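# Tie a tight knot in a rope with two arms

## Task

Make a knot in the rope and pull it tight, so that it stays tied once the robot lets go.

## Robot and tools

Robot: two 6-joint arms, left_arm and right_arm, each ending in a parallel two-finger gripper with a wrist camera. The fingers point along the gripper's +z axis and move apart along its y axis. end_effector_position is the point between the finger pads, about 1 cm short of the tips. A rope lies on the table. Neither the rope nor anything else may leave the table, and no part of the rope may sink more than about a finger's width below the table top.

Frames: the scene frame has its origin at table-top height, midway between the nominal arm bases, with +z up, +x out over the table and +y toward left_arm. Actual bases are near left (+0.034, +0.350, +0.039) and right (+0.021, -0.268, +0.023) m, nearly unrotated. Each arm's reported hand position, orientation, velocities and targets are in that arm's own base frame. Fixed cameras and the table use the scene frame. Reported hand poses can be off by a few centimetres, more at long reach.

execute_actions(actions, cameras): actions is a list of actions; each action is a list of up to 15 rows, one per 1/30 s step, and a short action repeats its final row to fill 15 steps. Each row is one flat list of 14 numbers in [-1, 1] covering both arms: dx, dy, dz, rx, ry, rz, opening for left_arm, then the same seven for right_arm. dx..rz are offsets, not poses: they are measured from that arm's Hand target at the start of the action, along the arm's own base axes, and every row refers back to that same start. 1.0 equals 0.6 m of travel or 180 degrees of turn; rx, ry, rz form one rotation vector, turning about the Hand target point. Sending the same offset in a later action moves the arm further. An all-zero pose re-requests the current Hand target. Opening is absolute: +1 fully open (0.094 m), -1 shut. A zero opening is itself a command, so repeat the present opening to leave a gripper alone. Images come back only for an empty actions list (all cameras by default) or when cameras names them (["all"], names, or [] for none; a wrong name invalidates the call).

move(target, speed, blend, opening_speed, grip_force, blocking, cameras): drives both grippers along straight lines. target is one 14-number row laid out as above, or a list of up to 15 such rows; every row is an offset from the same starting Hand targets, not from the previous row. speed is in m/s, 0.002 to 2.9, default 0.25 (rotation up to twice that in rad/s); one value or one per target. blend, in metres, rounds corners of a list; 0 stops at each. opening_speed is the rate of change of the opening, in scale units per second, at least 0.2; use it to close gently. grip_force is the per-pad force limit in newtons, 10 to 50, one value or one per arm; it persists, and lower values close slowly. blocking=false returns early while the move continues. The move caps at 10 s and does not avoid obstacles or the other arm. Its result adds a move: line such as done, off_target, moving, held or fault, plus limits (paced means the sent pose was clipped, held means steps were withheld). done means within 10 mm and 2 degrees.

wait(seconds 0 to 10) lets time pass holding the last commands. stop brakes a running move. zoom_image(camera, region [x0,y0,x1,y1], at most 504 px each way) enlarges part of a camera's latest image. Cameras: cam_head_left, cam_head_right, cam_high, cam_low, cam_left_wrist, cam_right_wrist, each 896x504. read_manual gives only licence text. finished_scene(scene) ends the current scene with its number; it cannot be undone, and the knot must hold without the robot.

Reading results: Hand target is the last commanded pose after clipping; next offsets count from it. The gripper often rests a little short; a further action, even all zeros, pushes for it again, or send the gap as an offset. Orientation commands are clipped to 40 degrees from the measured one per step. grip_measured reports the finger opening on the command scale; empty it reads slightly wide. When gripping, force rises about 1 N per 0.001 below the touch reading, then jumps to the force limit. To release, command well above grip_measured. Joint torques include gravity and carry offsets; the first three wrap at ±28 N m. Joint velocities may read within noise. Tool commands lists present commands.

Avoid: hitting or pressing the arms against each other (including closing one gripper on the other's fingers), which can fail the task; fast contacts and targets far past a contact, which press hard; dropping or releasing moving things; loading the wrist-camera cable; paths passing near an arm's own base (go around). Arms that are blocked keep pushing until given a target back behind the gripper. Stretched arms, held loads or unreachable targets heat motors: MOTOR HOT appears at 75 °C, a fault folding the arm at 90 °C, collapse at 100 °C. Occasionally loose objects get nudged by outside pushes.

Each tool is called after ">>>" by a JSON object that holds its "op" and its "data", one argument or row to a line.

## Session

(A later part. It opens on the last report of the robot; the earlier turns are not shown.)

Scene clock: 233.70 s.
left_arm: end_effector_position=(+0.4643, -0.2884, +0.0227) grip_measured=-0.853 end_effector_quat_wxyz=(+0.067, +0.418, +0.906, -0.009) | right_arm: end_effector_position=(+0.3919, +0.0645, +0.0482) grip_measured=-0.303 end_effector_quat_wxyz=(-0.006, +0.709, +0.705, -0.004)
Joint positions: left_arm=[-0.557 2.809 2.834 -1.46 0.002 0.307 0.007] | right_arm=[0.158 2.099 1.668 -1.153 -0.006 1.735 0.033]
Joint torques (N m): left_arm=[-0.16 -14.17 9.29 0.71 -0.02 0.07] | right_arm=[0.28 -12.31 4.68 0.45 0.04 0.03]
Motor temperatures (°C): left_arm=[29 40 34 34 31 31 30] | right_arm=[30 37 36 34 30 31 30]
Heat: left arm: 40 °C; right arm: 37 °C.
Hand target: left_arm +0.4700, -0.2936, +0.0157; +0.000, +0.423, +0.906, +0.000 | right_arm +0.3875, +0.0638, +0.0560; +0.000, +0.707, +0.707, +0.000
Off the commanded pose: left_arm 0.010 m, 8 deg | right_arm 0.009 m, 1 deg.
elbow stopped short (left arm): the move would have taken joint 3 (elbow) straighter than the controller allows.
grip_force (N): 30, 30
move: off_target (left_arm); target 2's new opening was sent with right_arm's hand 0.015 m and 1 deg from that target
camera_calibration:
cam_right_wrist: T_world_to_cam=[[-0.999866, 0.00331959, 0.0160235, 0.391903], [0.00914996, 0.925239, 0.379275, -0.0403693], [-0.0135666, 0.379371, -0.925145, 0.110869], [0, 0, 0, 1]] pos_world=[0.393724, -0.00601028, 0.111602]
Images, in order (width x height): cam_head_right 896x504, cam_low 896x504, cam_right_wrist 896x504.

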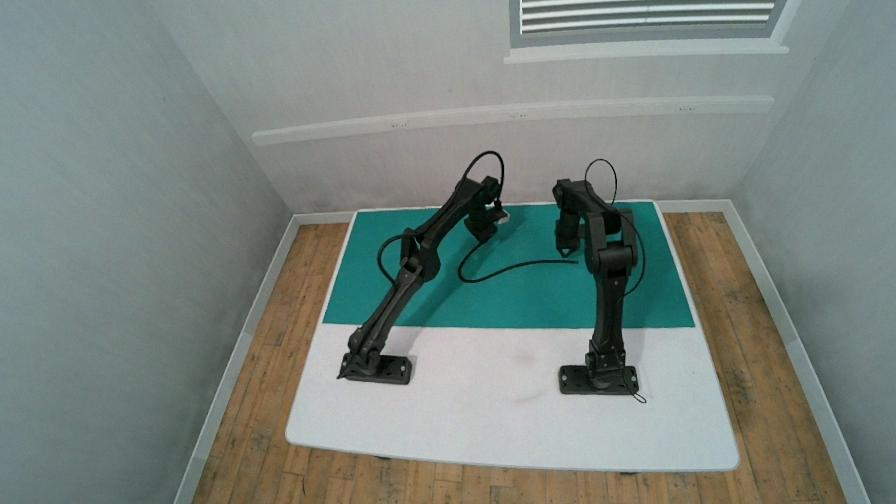

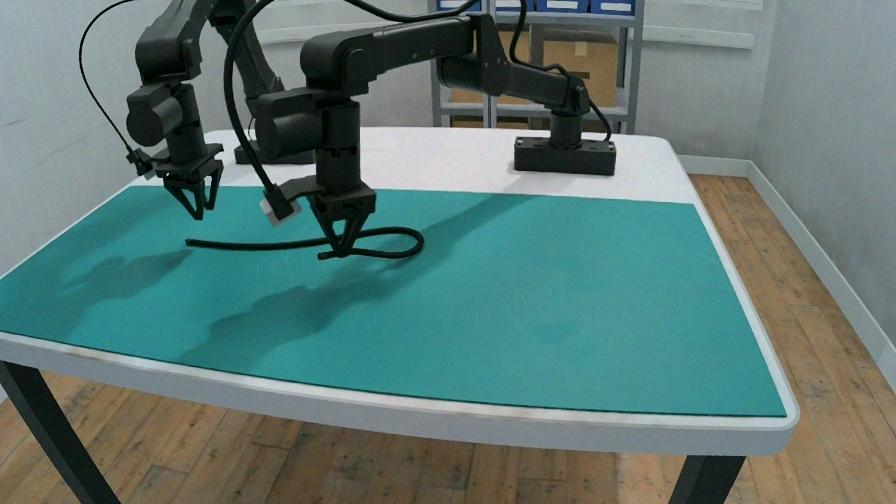

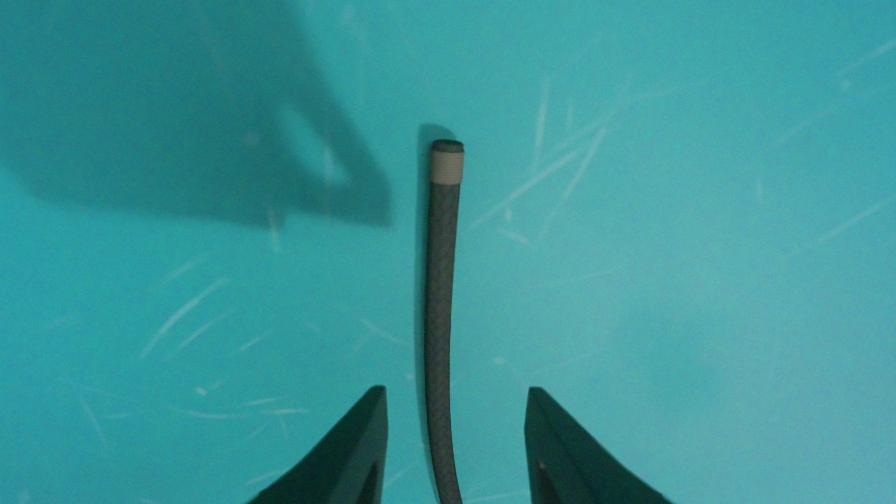

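>>> {"op": "move", "data": {
  "target": [
    [0,0,0,0,0,0,-1,0.006,0,-0.127,0,0,0,-0.3],
    [0,0,0,0,0,0,-1,0.006,0,-0.127,0,0,0,-1]
  ],
  "speed": 0.1,
  "cameras": ["cam_low","cam_right_wrist"]
}}

Scene clock: 244.17 s.
left_arm: end_effector_position=(+0.4643, -0.2884, +0.0227) grip_measured=-0.853 end_effector_quat_wxyz=(+0.067, +0.418, +0.906, -0.009) | right_arm: end_effector_position=(+0.3987, +0.0656, -0.0061) grip_measured=-0.816 end_effector_quat_wxyz=(+0.008, +0.709, +0.705, +0.017)
Joint positions: left_arm=[-0.557 2.809 2.834 -1.46 0.002 0.307 0.007] | right_arm=[0.158 2.139 1.505 -0.9 -0.006 1.733 0.009]
Joint torques (N m): left_arm=[-0.17 -14.16 9.31 0.71 -0.02 0.07] | right_arm=[0.08 -7.97 4.88 0.63 0.04 0]
Heat: left arm: 41 °C; right arm: 37 °C.
Hand target: left_arm +0.4700, -0.2936, +0.0157; +0.000, +0.423, +0.906, +0.000 | right_arm +0.3913, +0.0639, -0.0201; +0.000, +0.707, +0.707, +0.000
Off the commanded pose: left_arm 0.010 m, 8 deg | right_arm 0.016 m, 2 deg.
elbow stopped short (left arm): the move would have taken joint 3 (elbow) straighter than the controller allows.
grip_force (N): 30, 30
move: off_target (left_arm, right_arm); target 2's new opening was sent with right_arm's hand 0.016 m and 2 deg from that target
camera_calibration:
cam_right_wrist: T_world_to_cam=[[-0.999443, 0.00150395, -0.0333466, 0.39913], [-0.011506, 0.922242, 0.386442, -0.0123635], [0.0313349, 0.386611, -0.921711, 0.0418824], [0, 0, 0, 1]] pos_world=[0.397453, -0.00539028, 0.0566909]
Images, in order (width x height): cam_low 896x504, cam_right_wrist 896x504.

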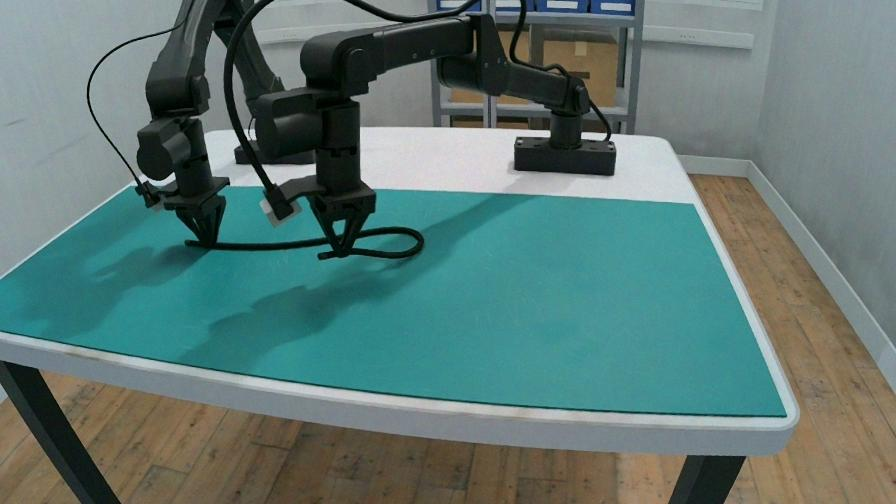

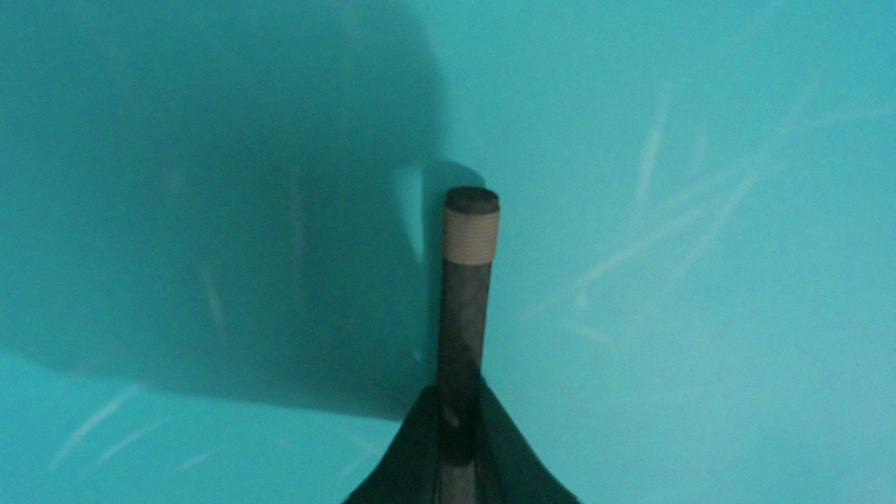

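>>> {"op": "move", "data": {
  "target": [
    [-0.066,-0.051,0,0,0,-0.167,-1,0,0,0,0,0,0,-1],
    [-0.182,-0.052,0,0,0,-0.333,-1,0,0,0,0,0,0,-1],
    [-0.2825,-0.037,0,0,0,-0.556,-1,0,0,0,0,0,0,-1]
  ],
  "speed": 0.15,
  "blend": [0.03,0.03,0],
  "cameras": ["cam_head_left","cam_head_right","cam_high","cam_low","cam_left_wrist","cam_right_wrist"]
}}

Scene clock: 264.33 s.
left_arm: end_effector_position=(+0.3027, -0.3143, +0.0063) grip_measured=-0.853 end_effector_quat_wxyz=(-0.011, +0.964, +0.265, -0.005) | right_arm: end_effector_position=(+0.3987, +0.0656, -0.0061) grip_measured=-0.818 end_effector_quat_wxyz=(+0.008, +0.709, +0.705, +0.017)
Joint positions: left_arm=[-0.807 2.306 1.836 -1.125 -0.001 1.798 0.007] | right_arm=[0.158 2.139 1.505 -0.9 -0.006 1.733 0.009]
Joint torques (N m): left_arm=[-0.34 -17.02 4.86 0.37 -0.01 0.11] | right_arm=[0.09 -7.98 4.86 0.63 0.04 0]
Heat: left arm: 43 °C; right arm: 36 °C.
Hand target: left_arm +0.3007, -0.3158, +0.0157; +0.000, +0.966, +0.258, +0.000 | right_arm +0.3913, +0.0639, -0.0201; +0.000, +0.707, +0.707, +0.000
Off the commanded pose: left_arm 0.010 m, 2 deg | right_arm 0.016 m, 2 deg.
elbow stopped short (left arm): the move would have taken joint 3 (elbow) straighter than the controller allows.
grip_force (N): 30, 30
move: off_target (right_arm)
camera_calibration:
cam_left_wrist: T_world_to_cam=[[-0.497899, 0.866302, 0.0402311, 0.424748], [0.79688, 0.43871, 0.415351, -0.0688258], [0.342169, 0.238862, -0.908771, 0.0699599], [0, 0, 0, 1]] pos_world=[0.242389, -0.354476, 0.0750763]
cam_right_wrist: T_world_to_cam=[[-0.999443, 0.00150395, -0.0333466, 0.39913], [-0.011506, 0.922242, 0.386442, -0.0123635], [0.0313349, 0.386611, -0.921711, 0.0418824], [0, 0, 0, 1]] pos_world=[0.397453, -0.00539028, 0.0566909]

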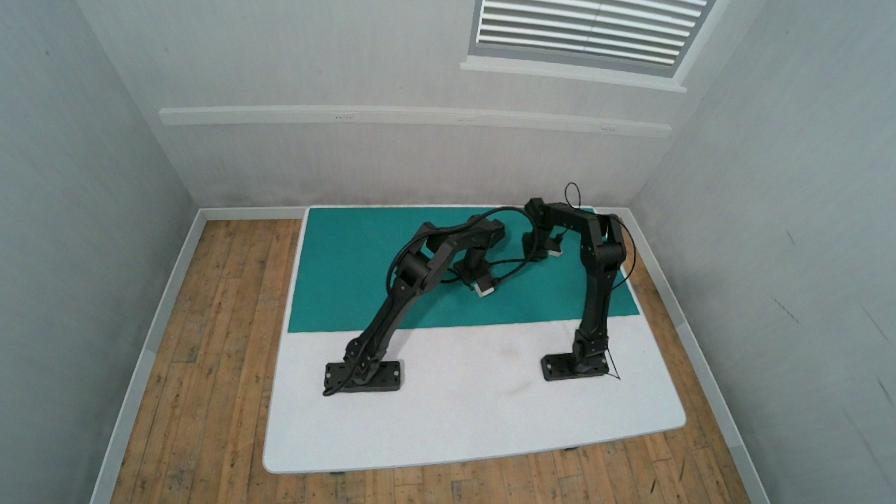

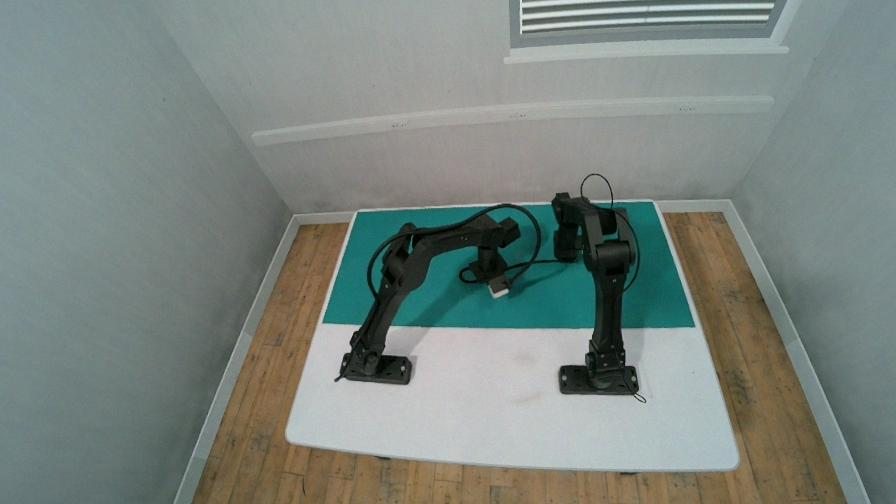

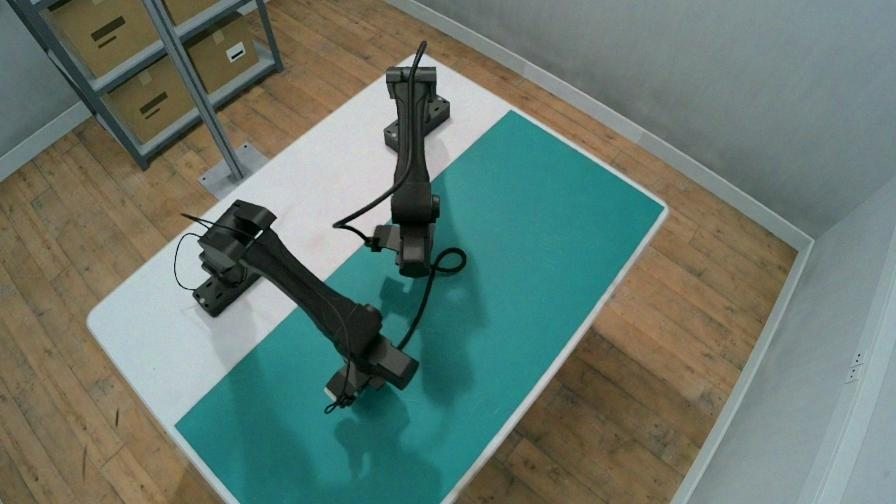

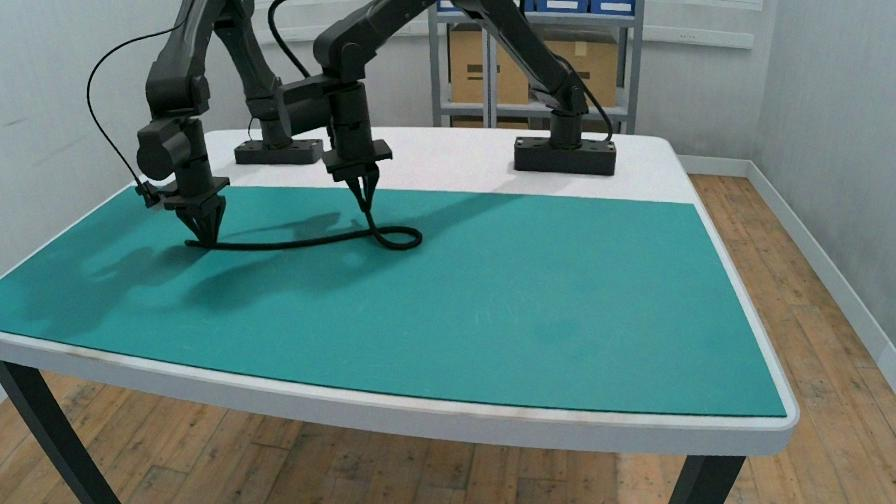

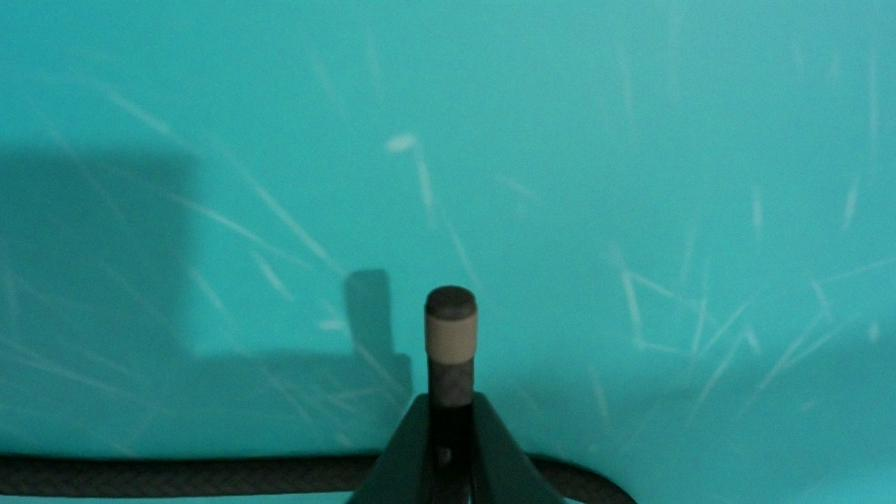

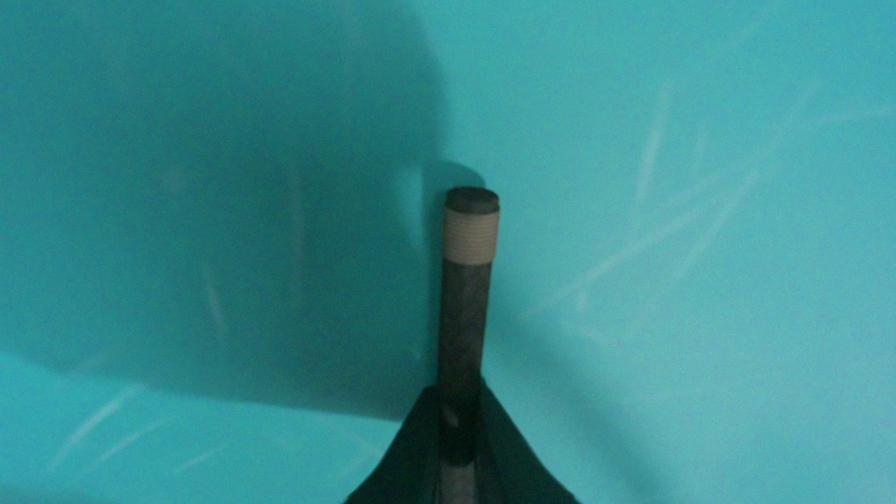

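>>> {"op": "zoom_image", "data": {
  "camera": "cam_low",
  "region": [300, 150, 480, 270]
}}

>>> {"op": "zoom_image", "data": {
  "camera": "cam_high",
  "region": [360, 200, 520, 380]
}}

Scaled by 2.800.

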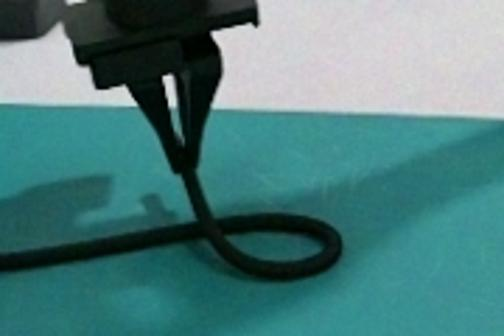

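Scaled by 2.800.

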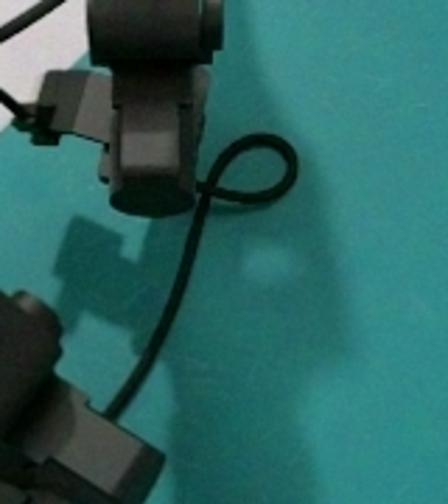

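>>> {"op": "move", "data": {
  "target": [
    [-0.05,0.03,-0.01,0,0,-0.05,-1,0,0,0,0,0,0,-1],
    [-0.076,0.057,-0.068,0,0,-0.067,-1,0,0,0,0,0,0,-1]
  ],
  "speed": 0.1,
  "blend": [0.01,0],
  "cameras": ["cam_head_right","cam_high","cam_low","cam_left_wrist"]
}}

>>> {"op": "zoom_image", "data": {
  "camera": "cam_low",
  "region": [300, 150, 480, 270]
}}

>>> {"op": "zoom_image", "data": {
  "camera": "cam_high",
  "region": [360, 200, 520, 380]
}}

Scene clock: 302.63 s.
left_arm: end_effector_position=(+0.2586, -0.2814, -0.0199) grip_measured=-0.853 end_effector_quat_wxyz=(-0.004, +0.987, +0.163, -0.001) | right_arm: end_effector_position=(+0.3987, +0.0656, -0.0061) grip_measured=-0.818 end_effector_quat_wxyz=(+0.008, +0.709, +0.705, +0.017)
Joint positions: left_arm=[-0.831 2.124 1.422 -0.877 -0.002 1.983 0.007] | right_arm=[0.158 2.139 1.505 -0.9 -0.006 1.733 0.009]
Joint torques (N m): left_arm=[-0.44 -12.33 3.78 0.64 0.01 0.11] | right_arm=[0.1 -7.97 4.89 0.63 0.05 -0.01]
Heat: left arm: 43 °C; right arm: 36 °C.
Hand target: left_arm +0.2550, -0.2817, -0.0251; +0.000, +0.988, +0.155, +0.000 | right_arm +0.3913, +0.0639, -0.0201; +0.000, +0.707, +0.707, +0.000
Off the commanded pose: left_arm 0.006 m, 1 deg | right_arm 0.016 m, 2 deg.
grip_force (N): 30, 30
move: off_target (right_arm)
camera_calibration:
cam_left_wrist: T_world_to_cam=[[-0.307841, 0.951115, 0.0247856, 0.349782], [0.8672, 0.269773, 0.418552, -0.102806], [0.391405, 0.150341, -0.907855, 0.0156859], [0, 0, 0, 1]] pos_world=[0.190691, -0.307307, 0.0486005]
Images, in order (width x height): cam_head_right 896x504, cam_high 896x504, cam_low 896x504, cam_left_wrist 896x504.

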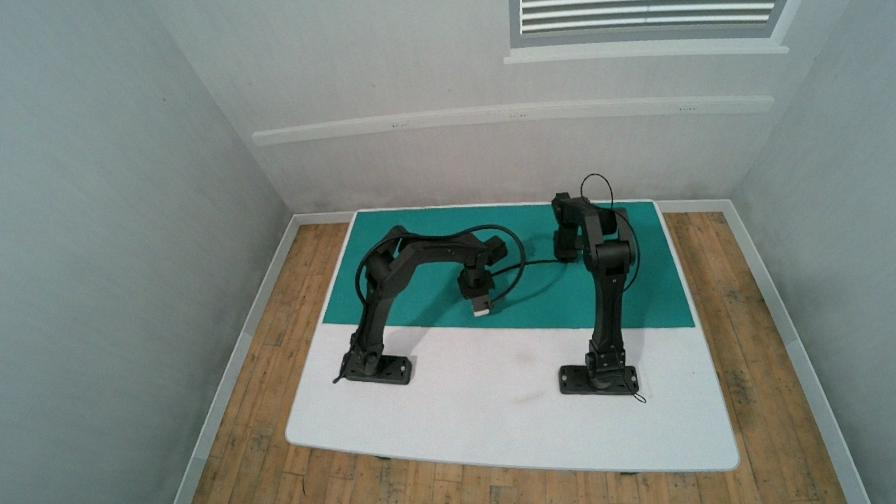

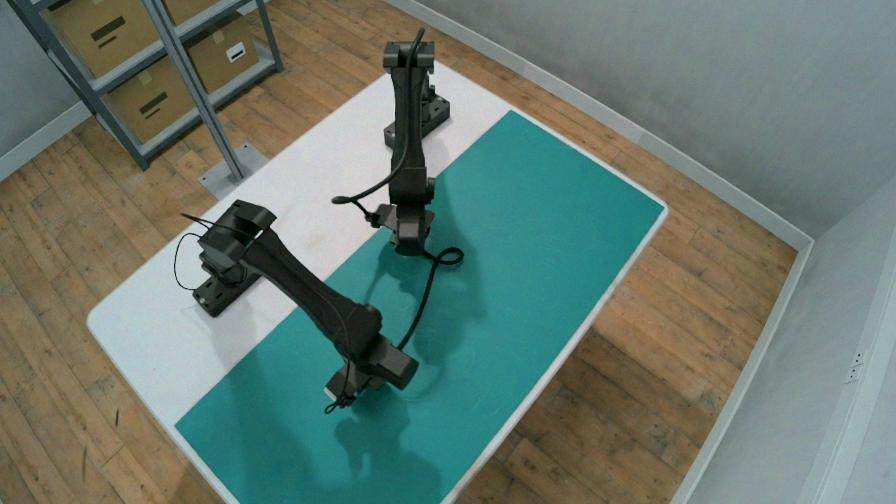

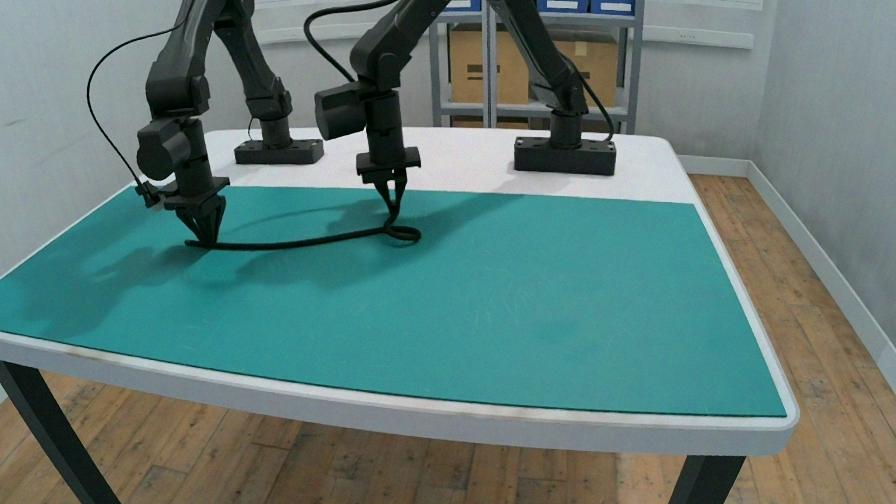

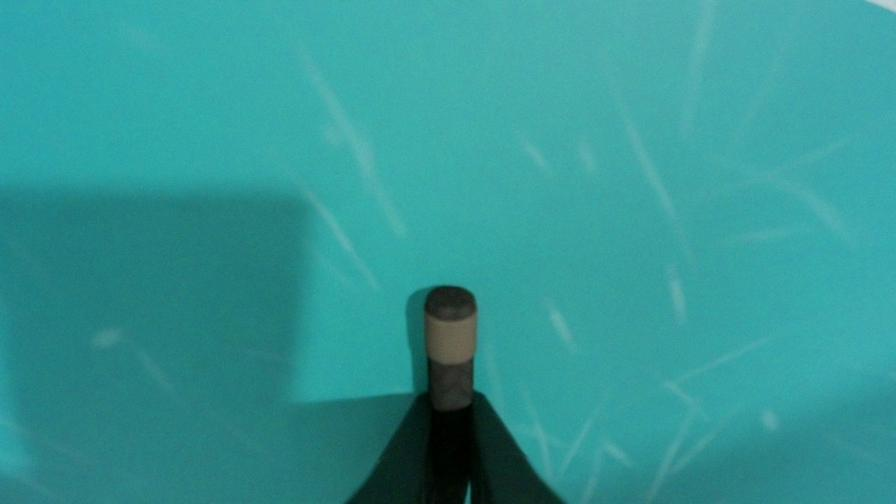

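Scaled by 2.800.

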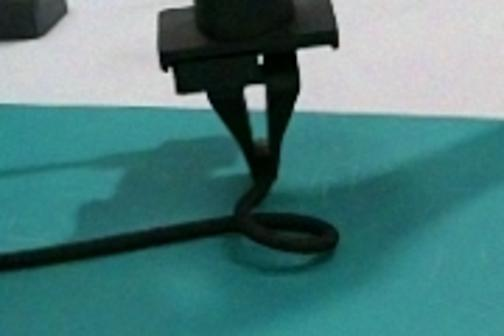

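Scaled by 2.800.

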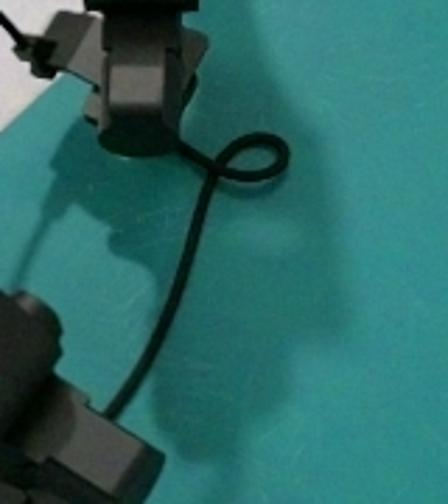

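>>> {"op": "move", "data": {
  "target": [
    [0,0,0,0,0,0,-0.4,0,0,0,0,0,0,-1],
    [0,0,0.13,0,0,0,-0.3,0,0,0,0,0,0,-1],
    [0,0.13,0.13,0,0,0.167,-0.3,0,0,0,0,0,0,-1]
  ],
  "speed": 0.15,
  "cameras": ["cam_head_right","cam_high","cam_low","cam_left_wrist"]
}}

>>> {"op": "zoom_image", "data": {
  "camera": "cam_low",
  "region": [300, 150, 480, 270]
}}

>>> {"op": "zoom_image", "data": {
  "camera": "cam_high",
  "region": [360, 200, 520, 380]
}}

Scene clock: 316.47 s.
left_arm: end_effector_position=(+0.2574, -0.2044, +0.0499) grip_measured=-0.302 end_effector_quat_wxyz=(-0.010, +0.915, +0.403, +0.001) | right_arm: end_effector_position=(+0.3987, +0.0656, -0.0061) grip_measured=-0.818 end_effector_quat_wxyz=(+0.008, +0.709, +0.705, +0.017)
Joint positions: left_arm=[-0.68 1.845 1.314 -1.057 -0.01 1.632 0.033] | right_arm=[0.158 2.139 1.505 -0.9 -0.006 1.733 0.009]
Joint torques (N m): left_arm=[0.36 -12.03 4.78 0.39 0.09 -0.01] | right_arm=[0.1 -7.97 4.86 0.63 0.05 -0.01]
Heat: left arm: 43 °C; right arm: 36 °C.
Hand target: left_arm +0.2550, -0.2036, +0.0528; +0.000, +0.914, +0.406, +0.000 | right_arm +0.3913, +0.0639, -0.0201; +0.000, +0.707, +0.707, +0.000
Off the commanded pose: left_arm 0.004 m, 1 deg | right_arm 0.016 m, 2 deg.
grip_force (N): 30, 30
move: off_target (right_arm); target 2's new opening was sent with left_arm's hand 0.012 m and 1 deg from that target
camera_calibration:
cam_left_wrist: T_world_to_cam=[[-0.727728, 0.685016, 0.0341346, 0.327659], [0.630067, 0.648032, 0.427867, -0.0138207], [0.270976, 0.332878, -0.903197, 0.136026], [0, 0, 0, 1]] pos_world=[0.210294, -0.260775, 0.117587]
Images, in order (width x height): cam_head_right 896x504, cam_high 896x504, cam_low 896x504, cam_left_wrist 896x504.

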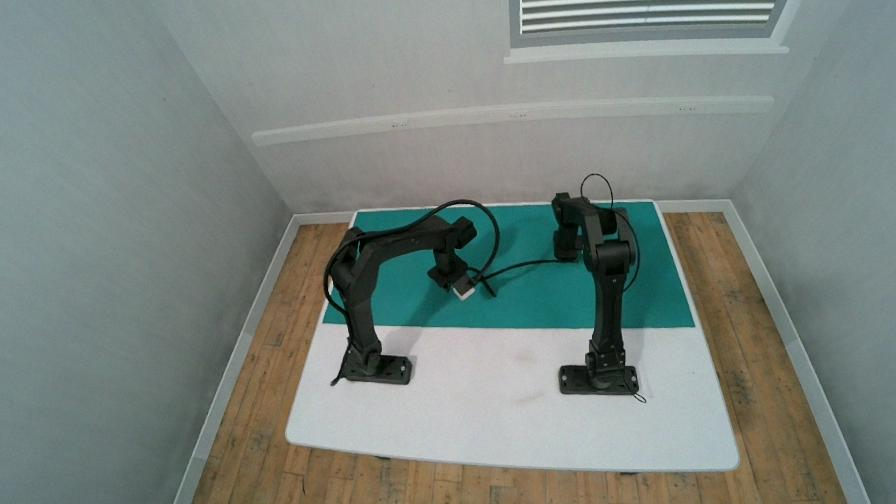

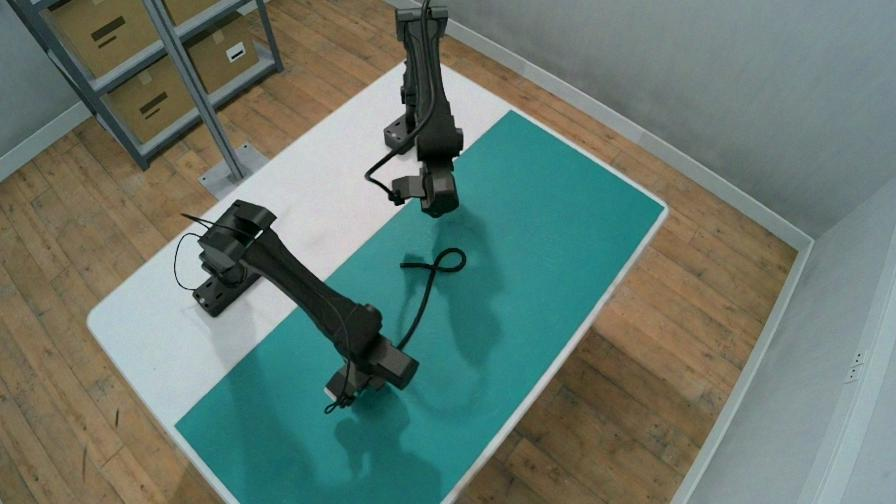

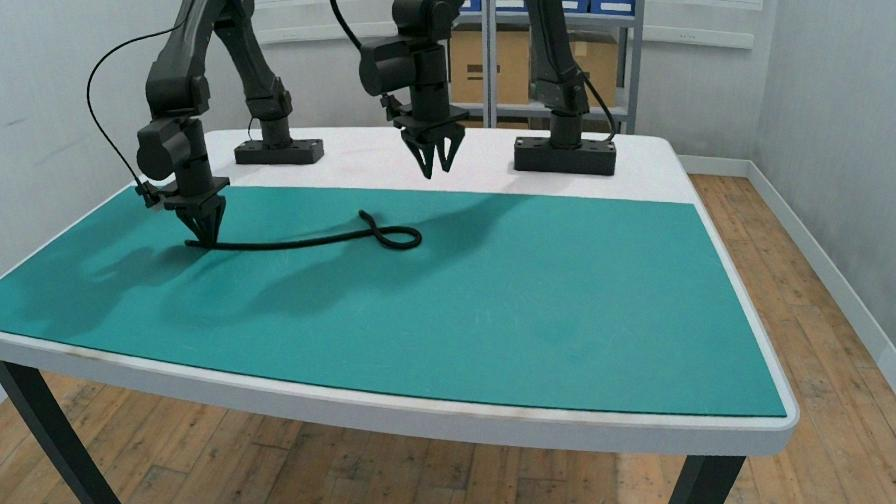

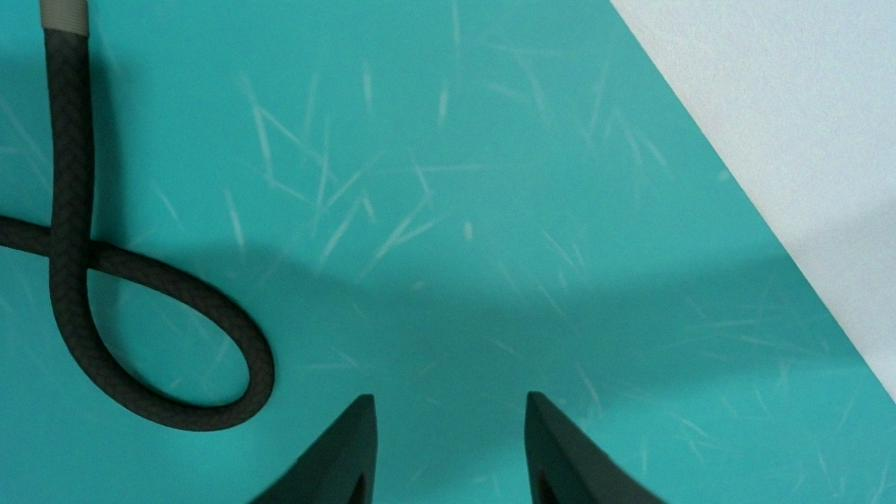

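Scaled by 2.800.

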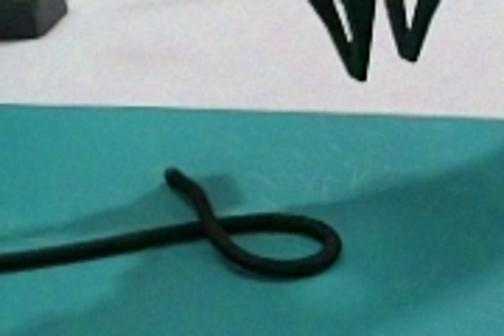

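Scaled by 2.800.

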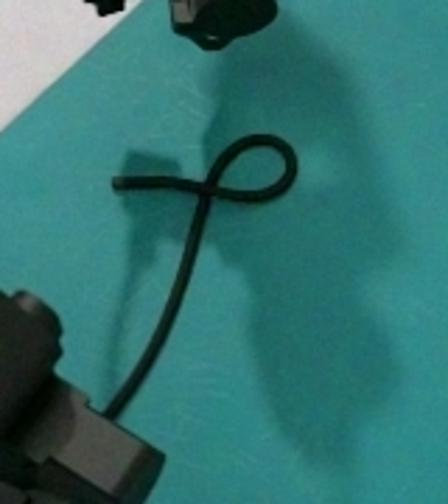

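>>> {"op": "move", "data": {
  "target": [0.05,-0.2,0.04,0,0,0.928,-0.3,0,0,0,0,0,0,-1],
  "speed": 0.4,
  "cameras": ["cam_high","cam_low","cam_left_wrist"]
}}

Scene clock: 346.43 s.
left_arm: end_effector_position=(+0.2855, -0.3210, +0.0791) grip_measured=-0.302 end_effector_quat_wxyz=(+0.003, -0.298, +0.954, -0.008) | right_arm: end_effector_position=(+0.3987, +0.0656, -0.0061) grip_measured=-0.818 end_effector_quat_wxyz=(+0.008, +0.709, +0.705, +0.017)
Joint positions: left_arm=[-0.846 2.19 1.935 -1.298 0 -1.452 0.033] | right_arm=[0.158 2.139 1.505 -0.9 -0.006 1.733 0.009]
Joint torques (N m): left_arm=[-0.35 -11.03 9.26 0.13 -0.02 -0.07] | right_arm=[0.08 -7.97 4.86 0.63 0.05 0]
Heat: left arm: 41 °C; right arm: 36 °C.
Hand target: left_arm +0.2851, -0.3236, +0.0769; +0.000, -0.300, +0.954, +0.000 | right_arm +0.3913, +0.0639, -0.0201; +0.000, +0.707, +0.707, +0.000
Off the commanded pose: left_arm 0.004 m, 1 deg | right_arm 0.016 m, 2 deg.
grip_force (N): 30, 30
move: off_target (right_arm)
camera_calibration:
cam_left_wrist: T_world_to_cam=[[0.556843, -0.829972, 0.0327542, -0.425922], [-0.761902, -0.494673, 0.418096, 0.0628182], [-0.330805, -0.257769, -0.907812, 0.17625], [0, 0, 0, 1]] pos_world=[0.343337, -0.276997, 0.147688]
Images, in order (width x height): cam_high 896x504, cam_low 896x504, cam_left_wrist 896x504.

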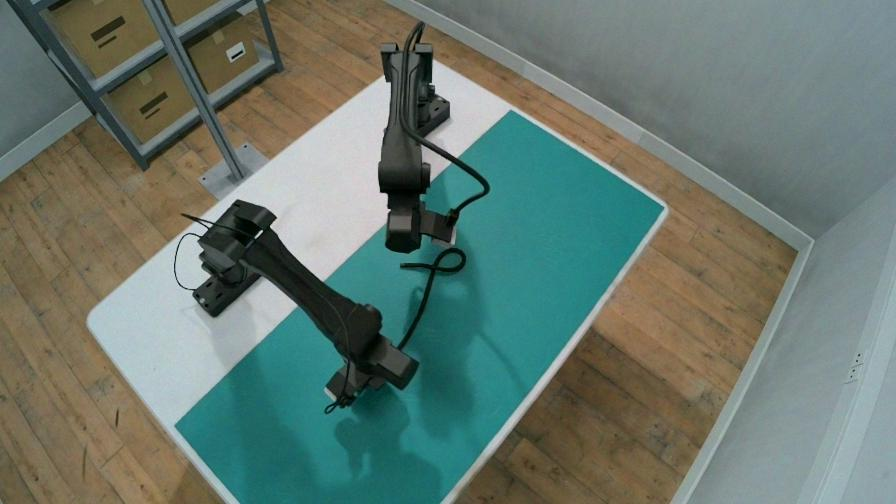

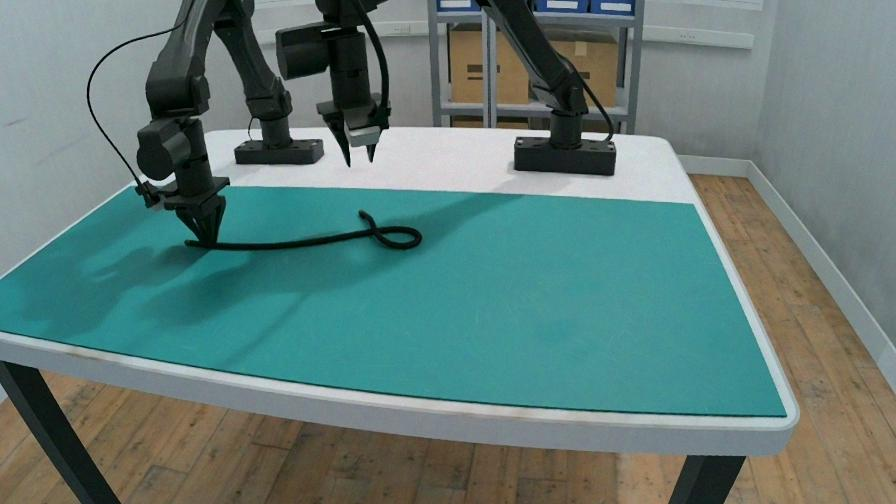

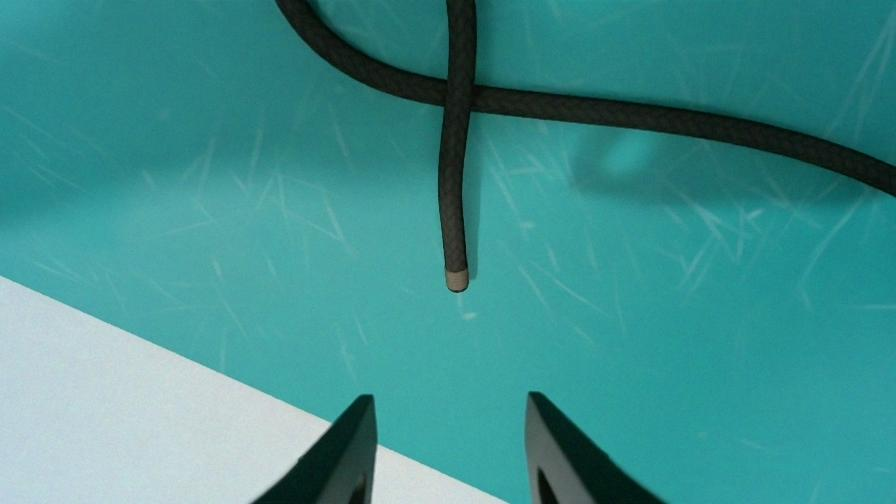

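>>> {"op": "move", "data": {
  "target": [
    [0.008,-0.0075,-0.1715,0,0,0,-0.3,0,0,0,0,0,0,-1],
    [0.008,-0.0075,-0.1715,0,0,0,-1,0,0,0,0,0,0,-1]
  ],
  "speed": 0.1,
  "cameras": ["cam_high","cam_low","cam_left_wrist"]
}}

Scene clock: 359.73 s.
left_arm: end_effector_position=(+0.2944, -0.3310, -0.0133) grip_measured=-0.850 end_effector_quat_wxyz=(+0.005, -0.299, +0.954, -0.012) | right_arm: end_effector_position=(+0.3987, +0.0656, -0.0061) grip_measured=-0.818 end_effector_quat_wxyz=(+0.008, +0.709, +0.705, +0.017)
Joint positions: left_arm=[-0.846 2.304 1.751 -0.992 0 -1.453 0.007] | right_arm=[0.158 2.139 1.505 -0.9 -0.006 1.733 0.009]
Joint torques (N m): left_arm=[-0.21 -12.1 5.2 0.48 -0.02 -0.06] | right_arm=[0.09 -7.97 4.89 0.63 0.04 0]
Heat: left arm: 42 °C; right arm: 36 °C.
Hand target: left_arm +0.2899, -0.3281, -0.0260; +0.000, -0.300, +0.954, +0.000 | right_arm +0.3913, +0.0639, -0.0201; +0.000, +0.707, +0.707, +0.000
Off the commanded pose: left_arm 0.014 m, 1 deg | right_arm 0.016 m, 2 deg.
grip_force (N): 30, 30
move: off_target (left_arm, right_arm); target 2's new opening was sent with left_arm's hand 0.014 m and 1 deg from that target
camera_calibration:
cam_left_wrist: T_world_to_cam=[[0.5573, -0.829275, 0.0414713, -0.43594], [-0.763922, -0.49253, 0.416938, 0.104618], [-0.32533, -0.264041, -0.907988, 0.0890044], [0, 0, 0, 1]] pos_world=[0.351825, -0.286485, 0.0552746]
Images, in order (width x height): cam_high 896x504, cam_low 896x504, cam_left_wrist 896x504.

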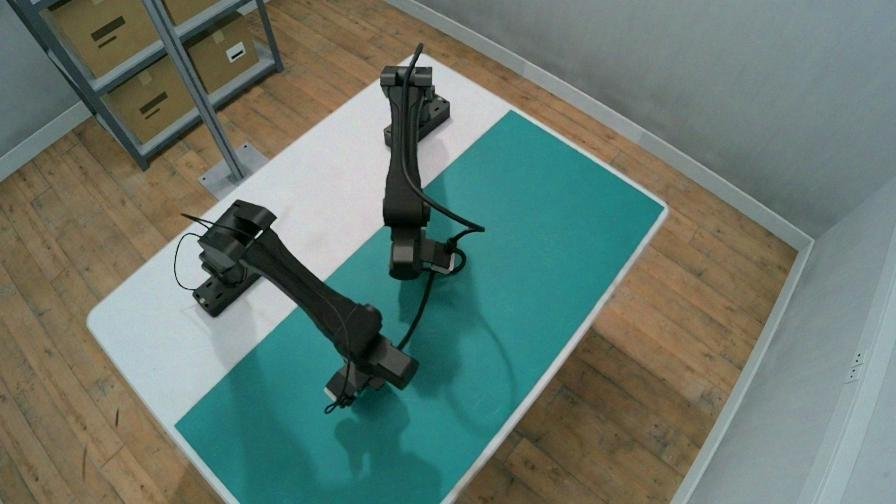

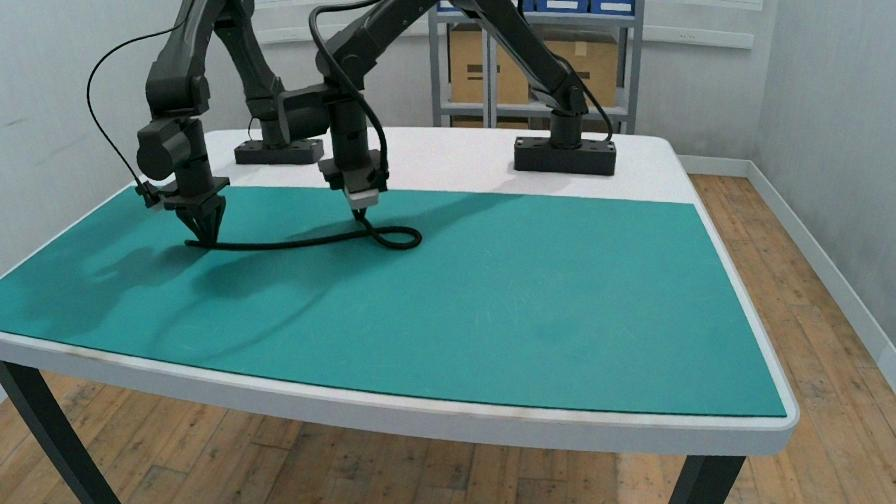

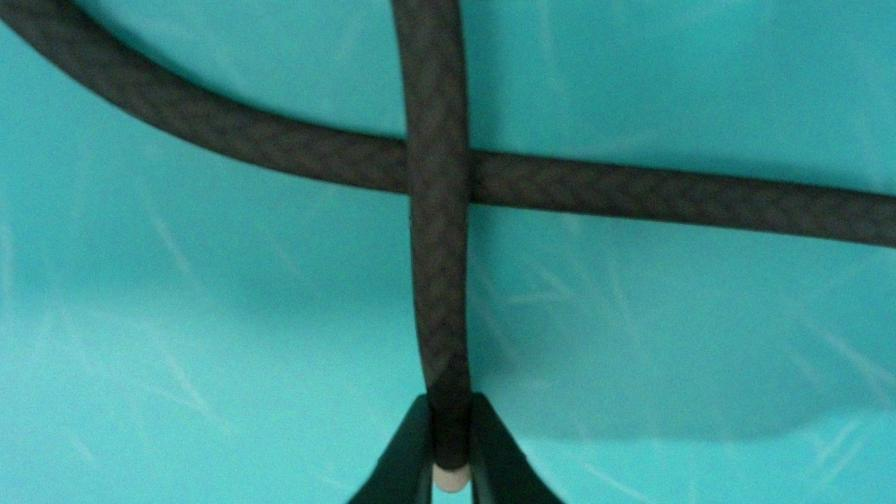

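>>> {"op": "move", "data": {
  "target": [0,0,0,0,0,0,-1,-0.02,0.1,0.005,0,0,0,-1],
  "speed": 0.08,
  "cameras": ["cam_high","cam_low","cam_left_wrist"]
}}

>>> {"op": "zoom_image", "data": {
  "camera": "cam_low",
  "region": [180, 150, 480, 290]
}}

Scene clock: 366.17 s.
left_arm: end_effector_position=(+0.2944, -0.3310, -0.0133) grip_measured=-0.853 end_effector_quat_wxyz=(+0.005, -0.299, +0.954, -0.012) | right_arm: end_effector_position=(+0.3843, +0.1247, -0.0061) grip_measured=-0.818 end_effector_quat_wxyz=(+0.006, +0.705, +0.709, +0.018)
Joint positions: left_arm=[-0.846 2.304 1.751 -0.992 0 -1.453 0.007] | right_arm=[0.309 2.139 1.505 -0.9 -0.005 1.876 0.009]
Joint torques (N m): left_arm=[-0.2 -12.11 5.22 0.48 -0.03 -0.06] | right_arm=[0.29 -7.68 6.26 0.46 0.04 0.11]
Heat: left arm: 43 °C; right arm: 36 °C.
Hand target: left_arm +0.2899, -0.3281, -0.0260; +0.000, -0.300, +0.954, +0.000 | right_arm +0.3793, +0.1238, -0.0171; +0.000, +0.707, +0.707, +0.000
Off the commanded pose: left_arm 0.014 m, 1 deg | right_arm 0.012 m, 2 deg.
grip_force (N): 30, 30
move: off_target (left_arm, right_arm)
camera_calibration:
cam_left_wrist: T_world_to_cam=[[0.5573, -0.829275, 0.0414713, -0.43594], [-0.763922, -0.49253, 0.416938, 0.104618], [-0.32533, -0.264041, -0.907988, 0.0890044], [0, 0, 0, 1]] pos_world=[0.351825, -0.286485, 0.0552746]
Images, in order (width x height): cam_high 896x504, cam_low 896x504, cam_left_wrist 896x504.

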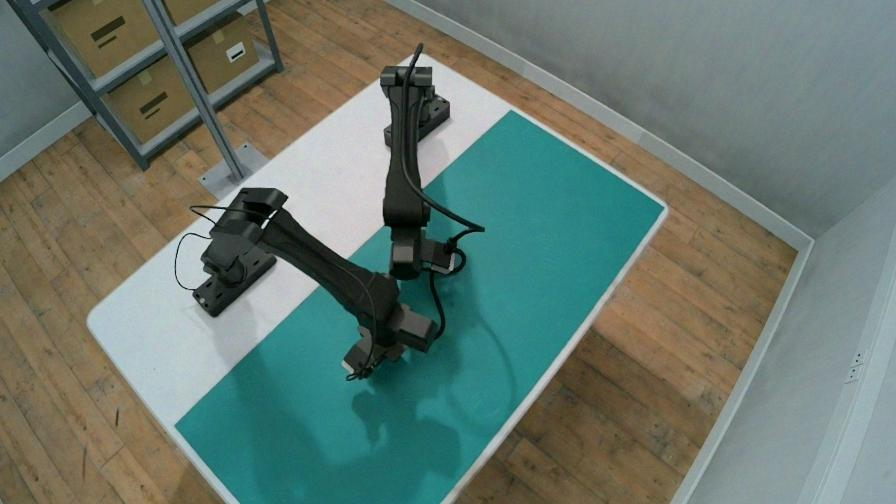

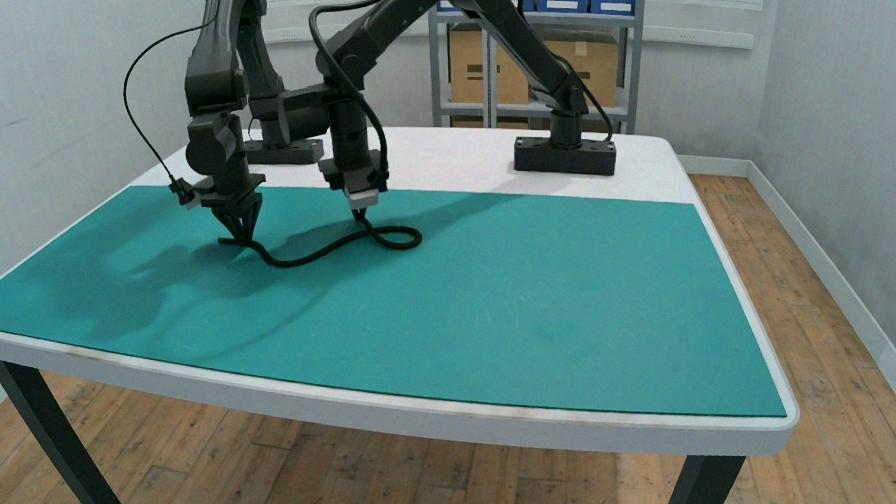

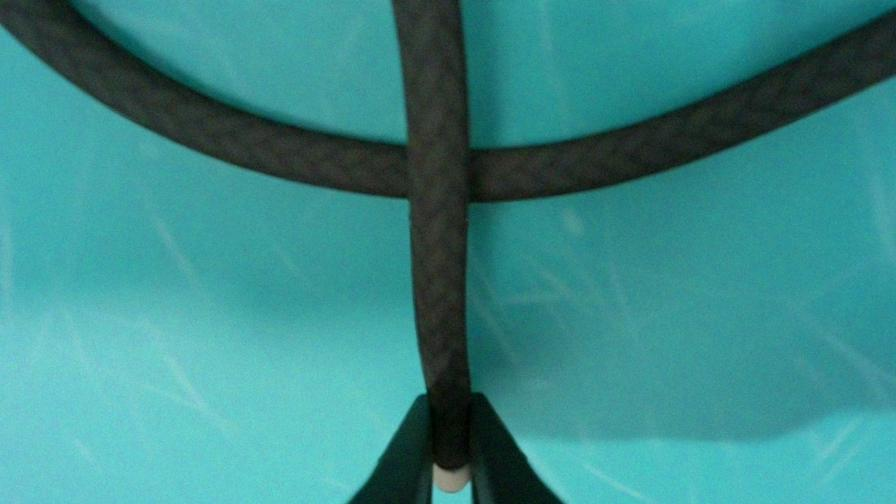

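Scaled by 1.680.

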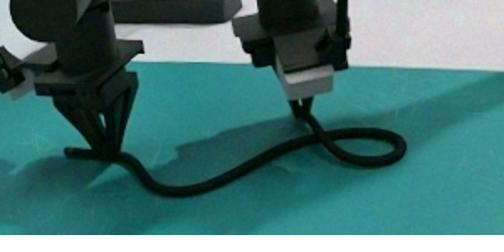

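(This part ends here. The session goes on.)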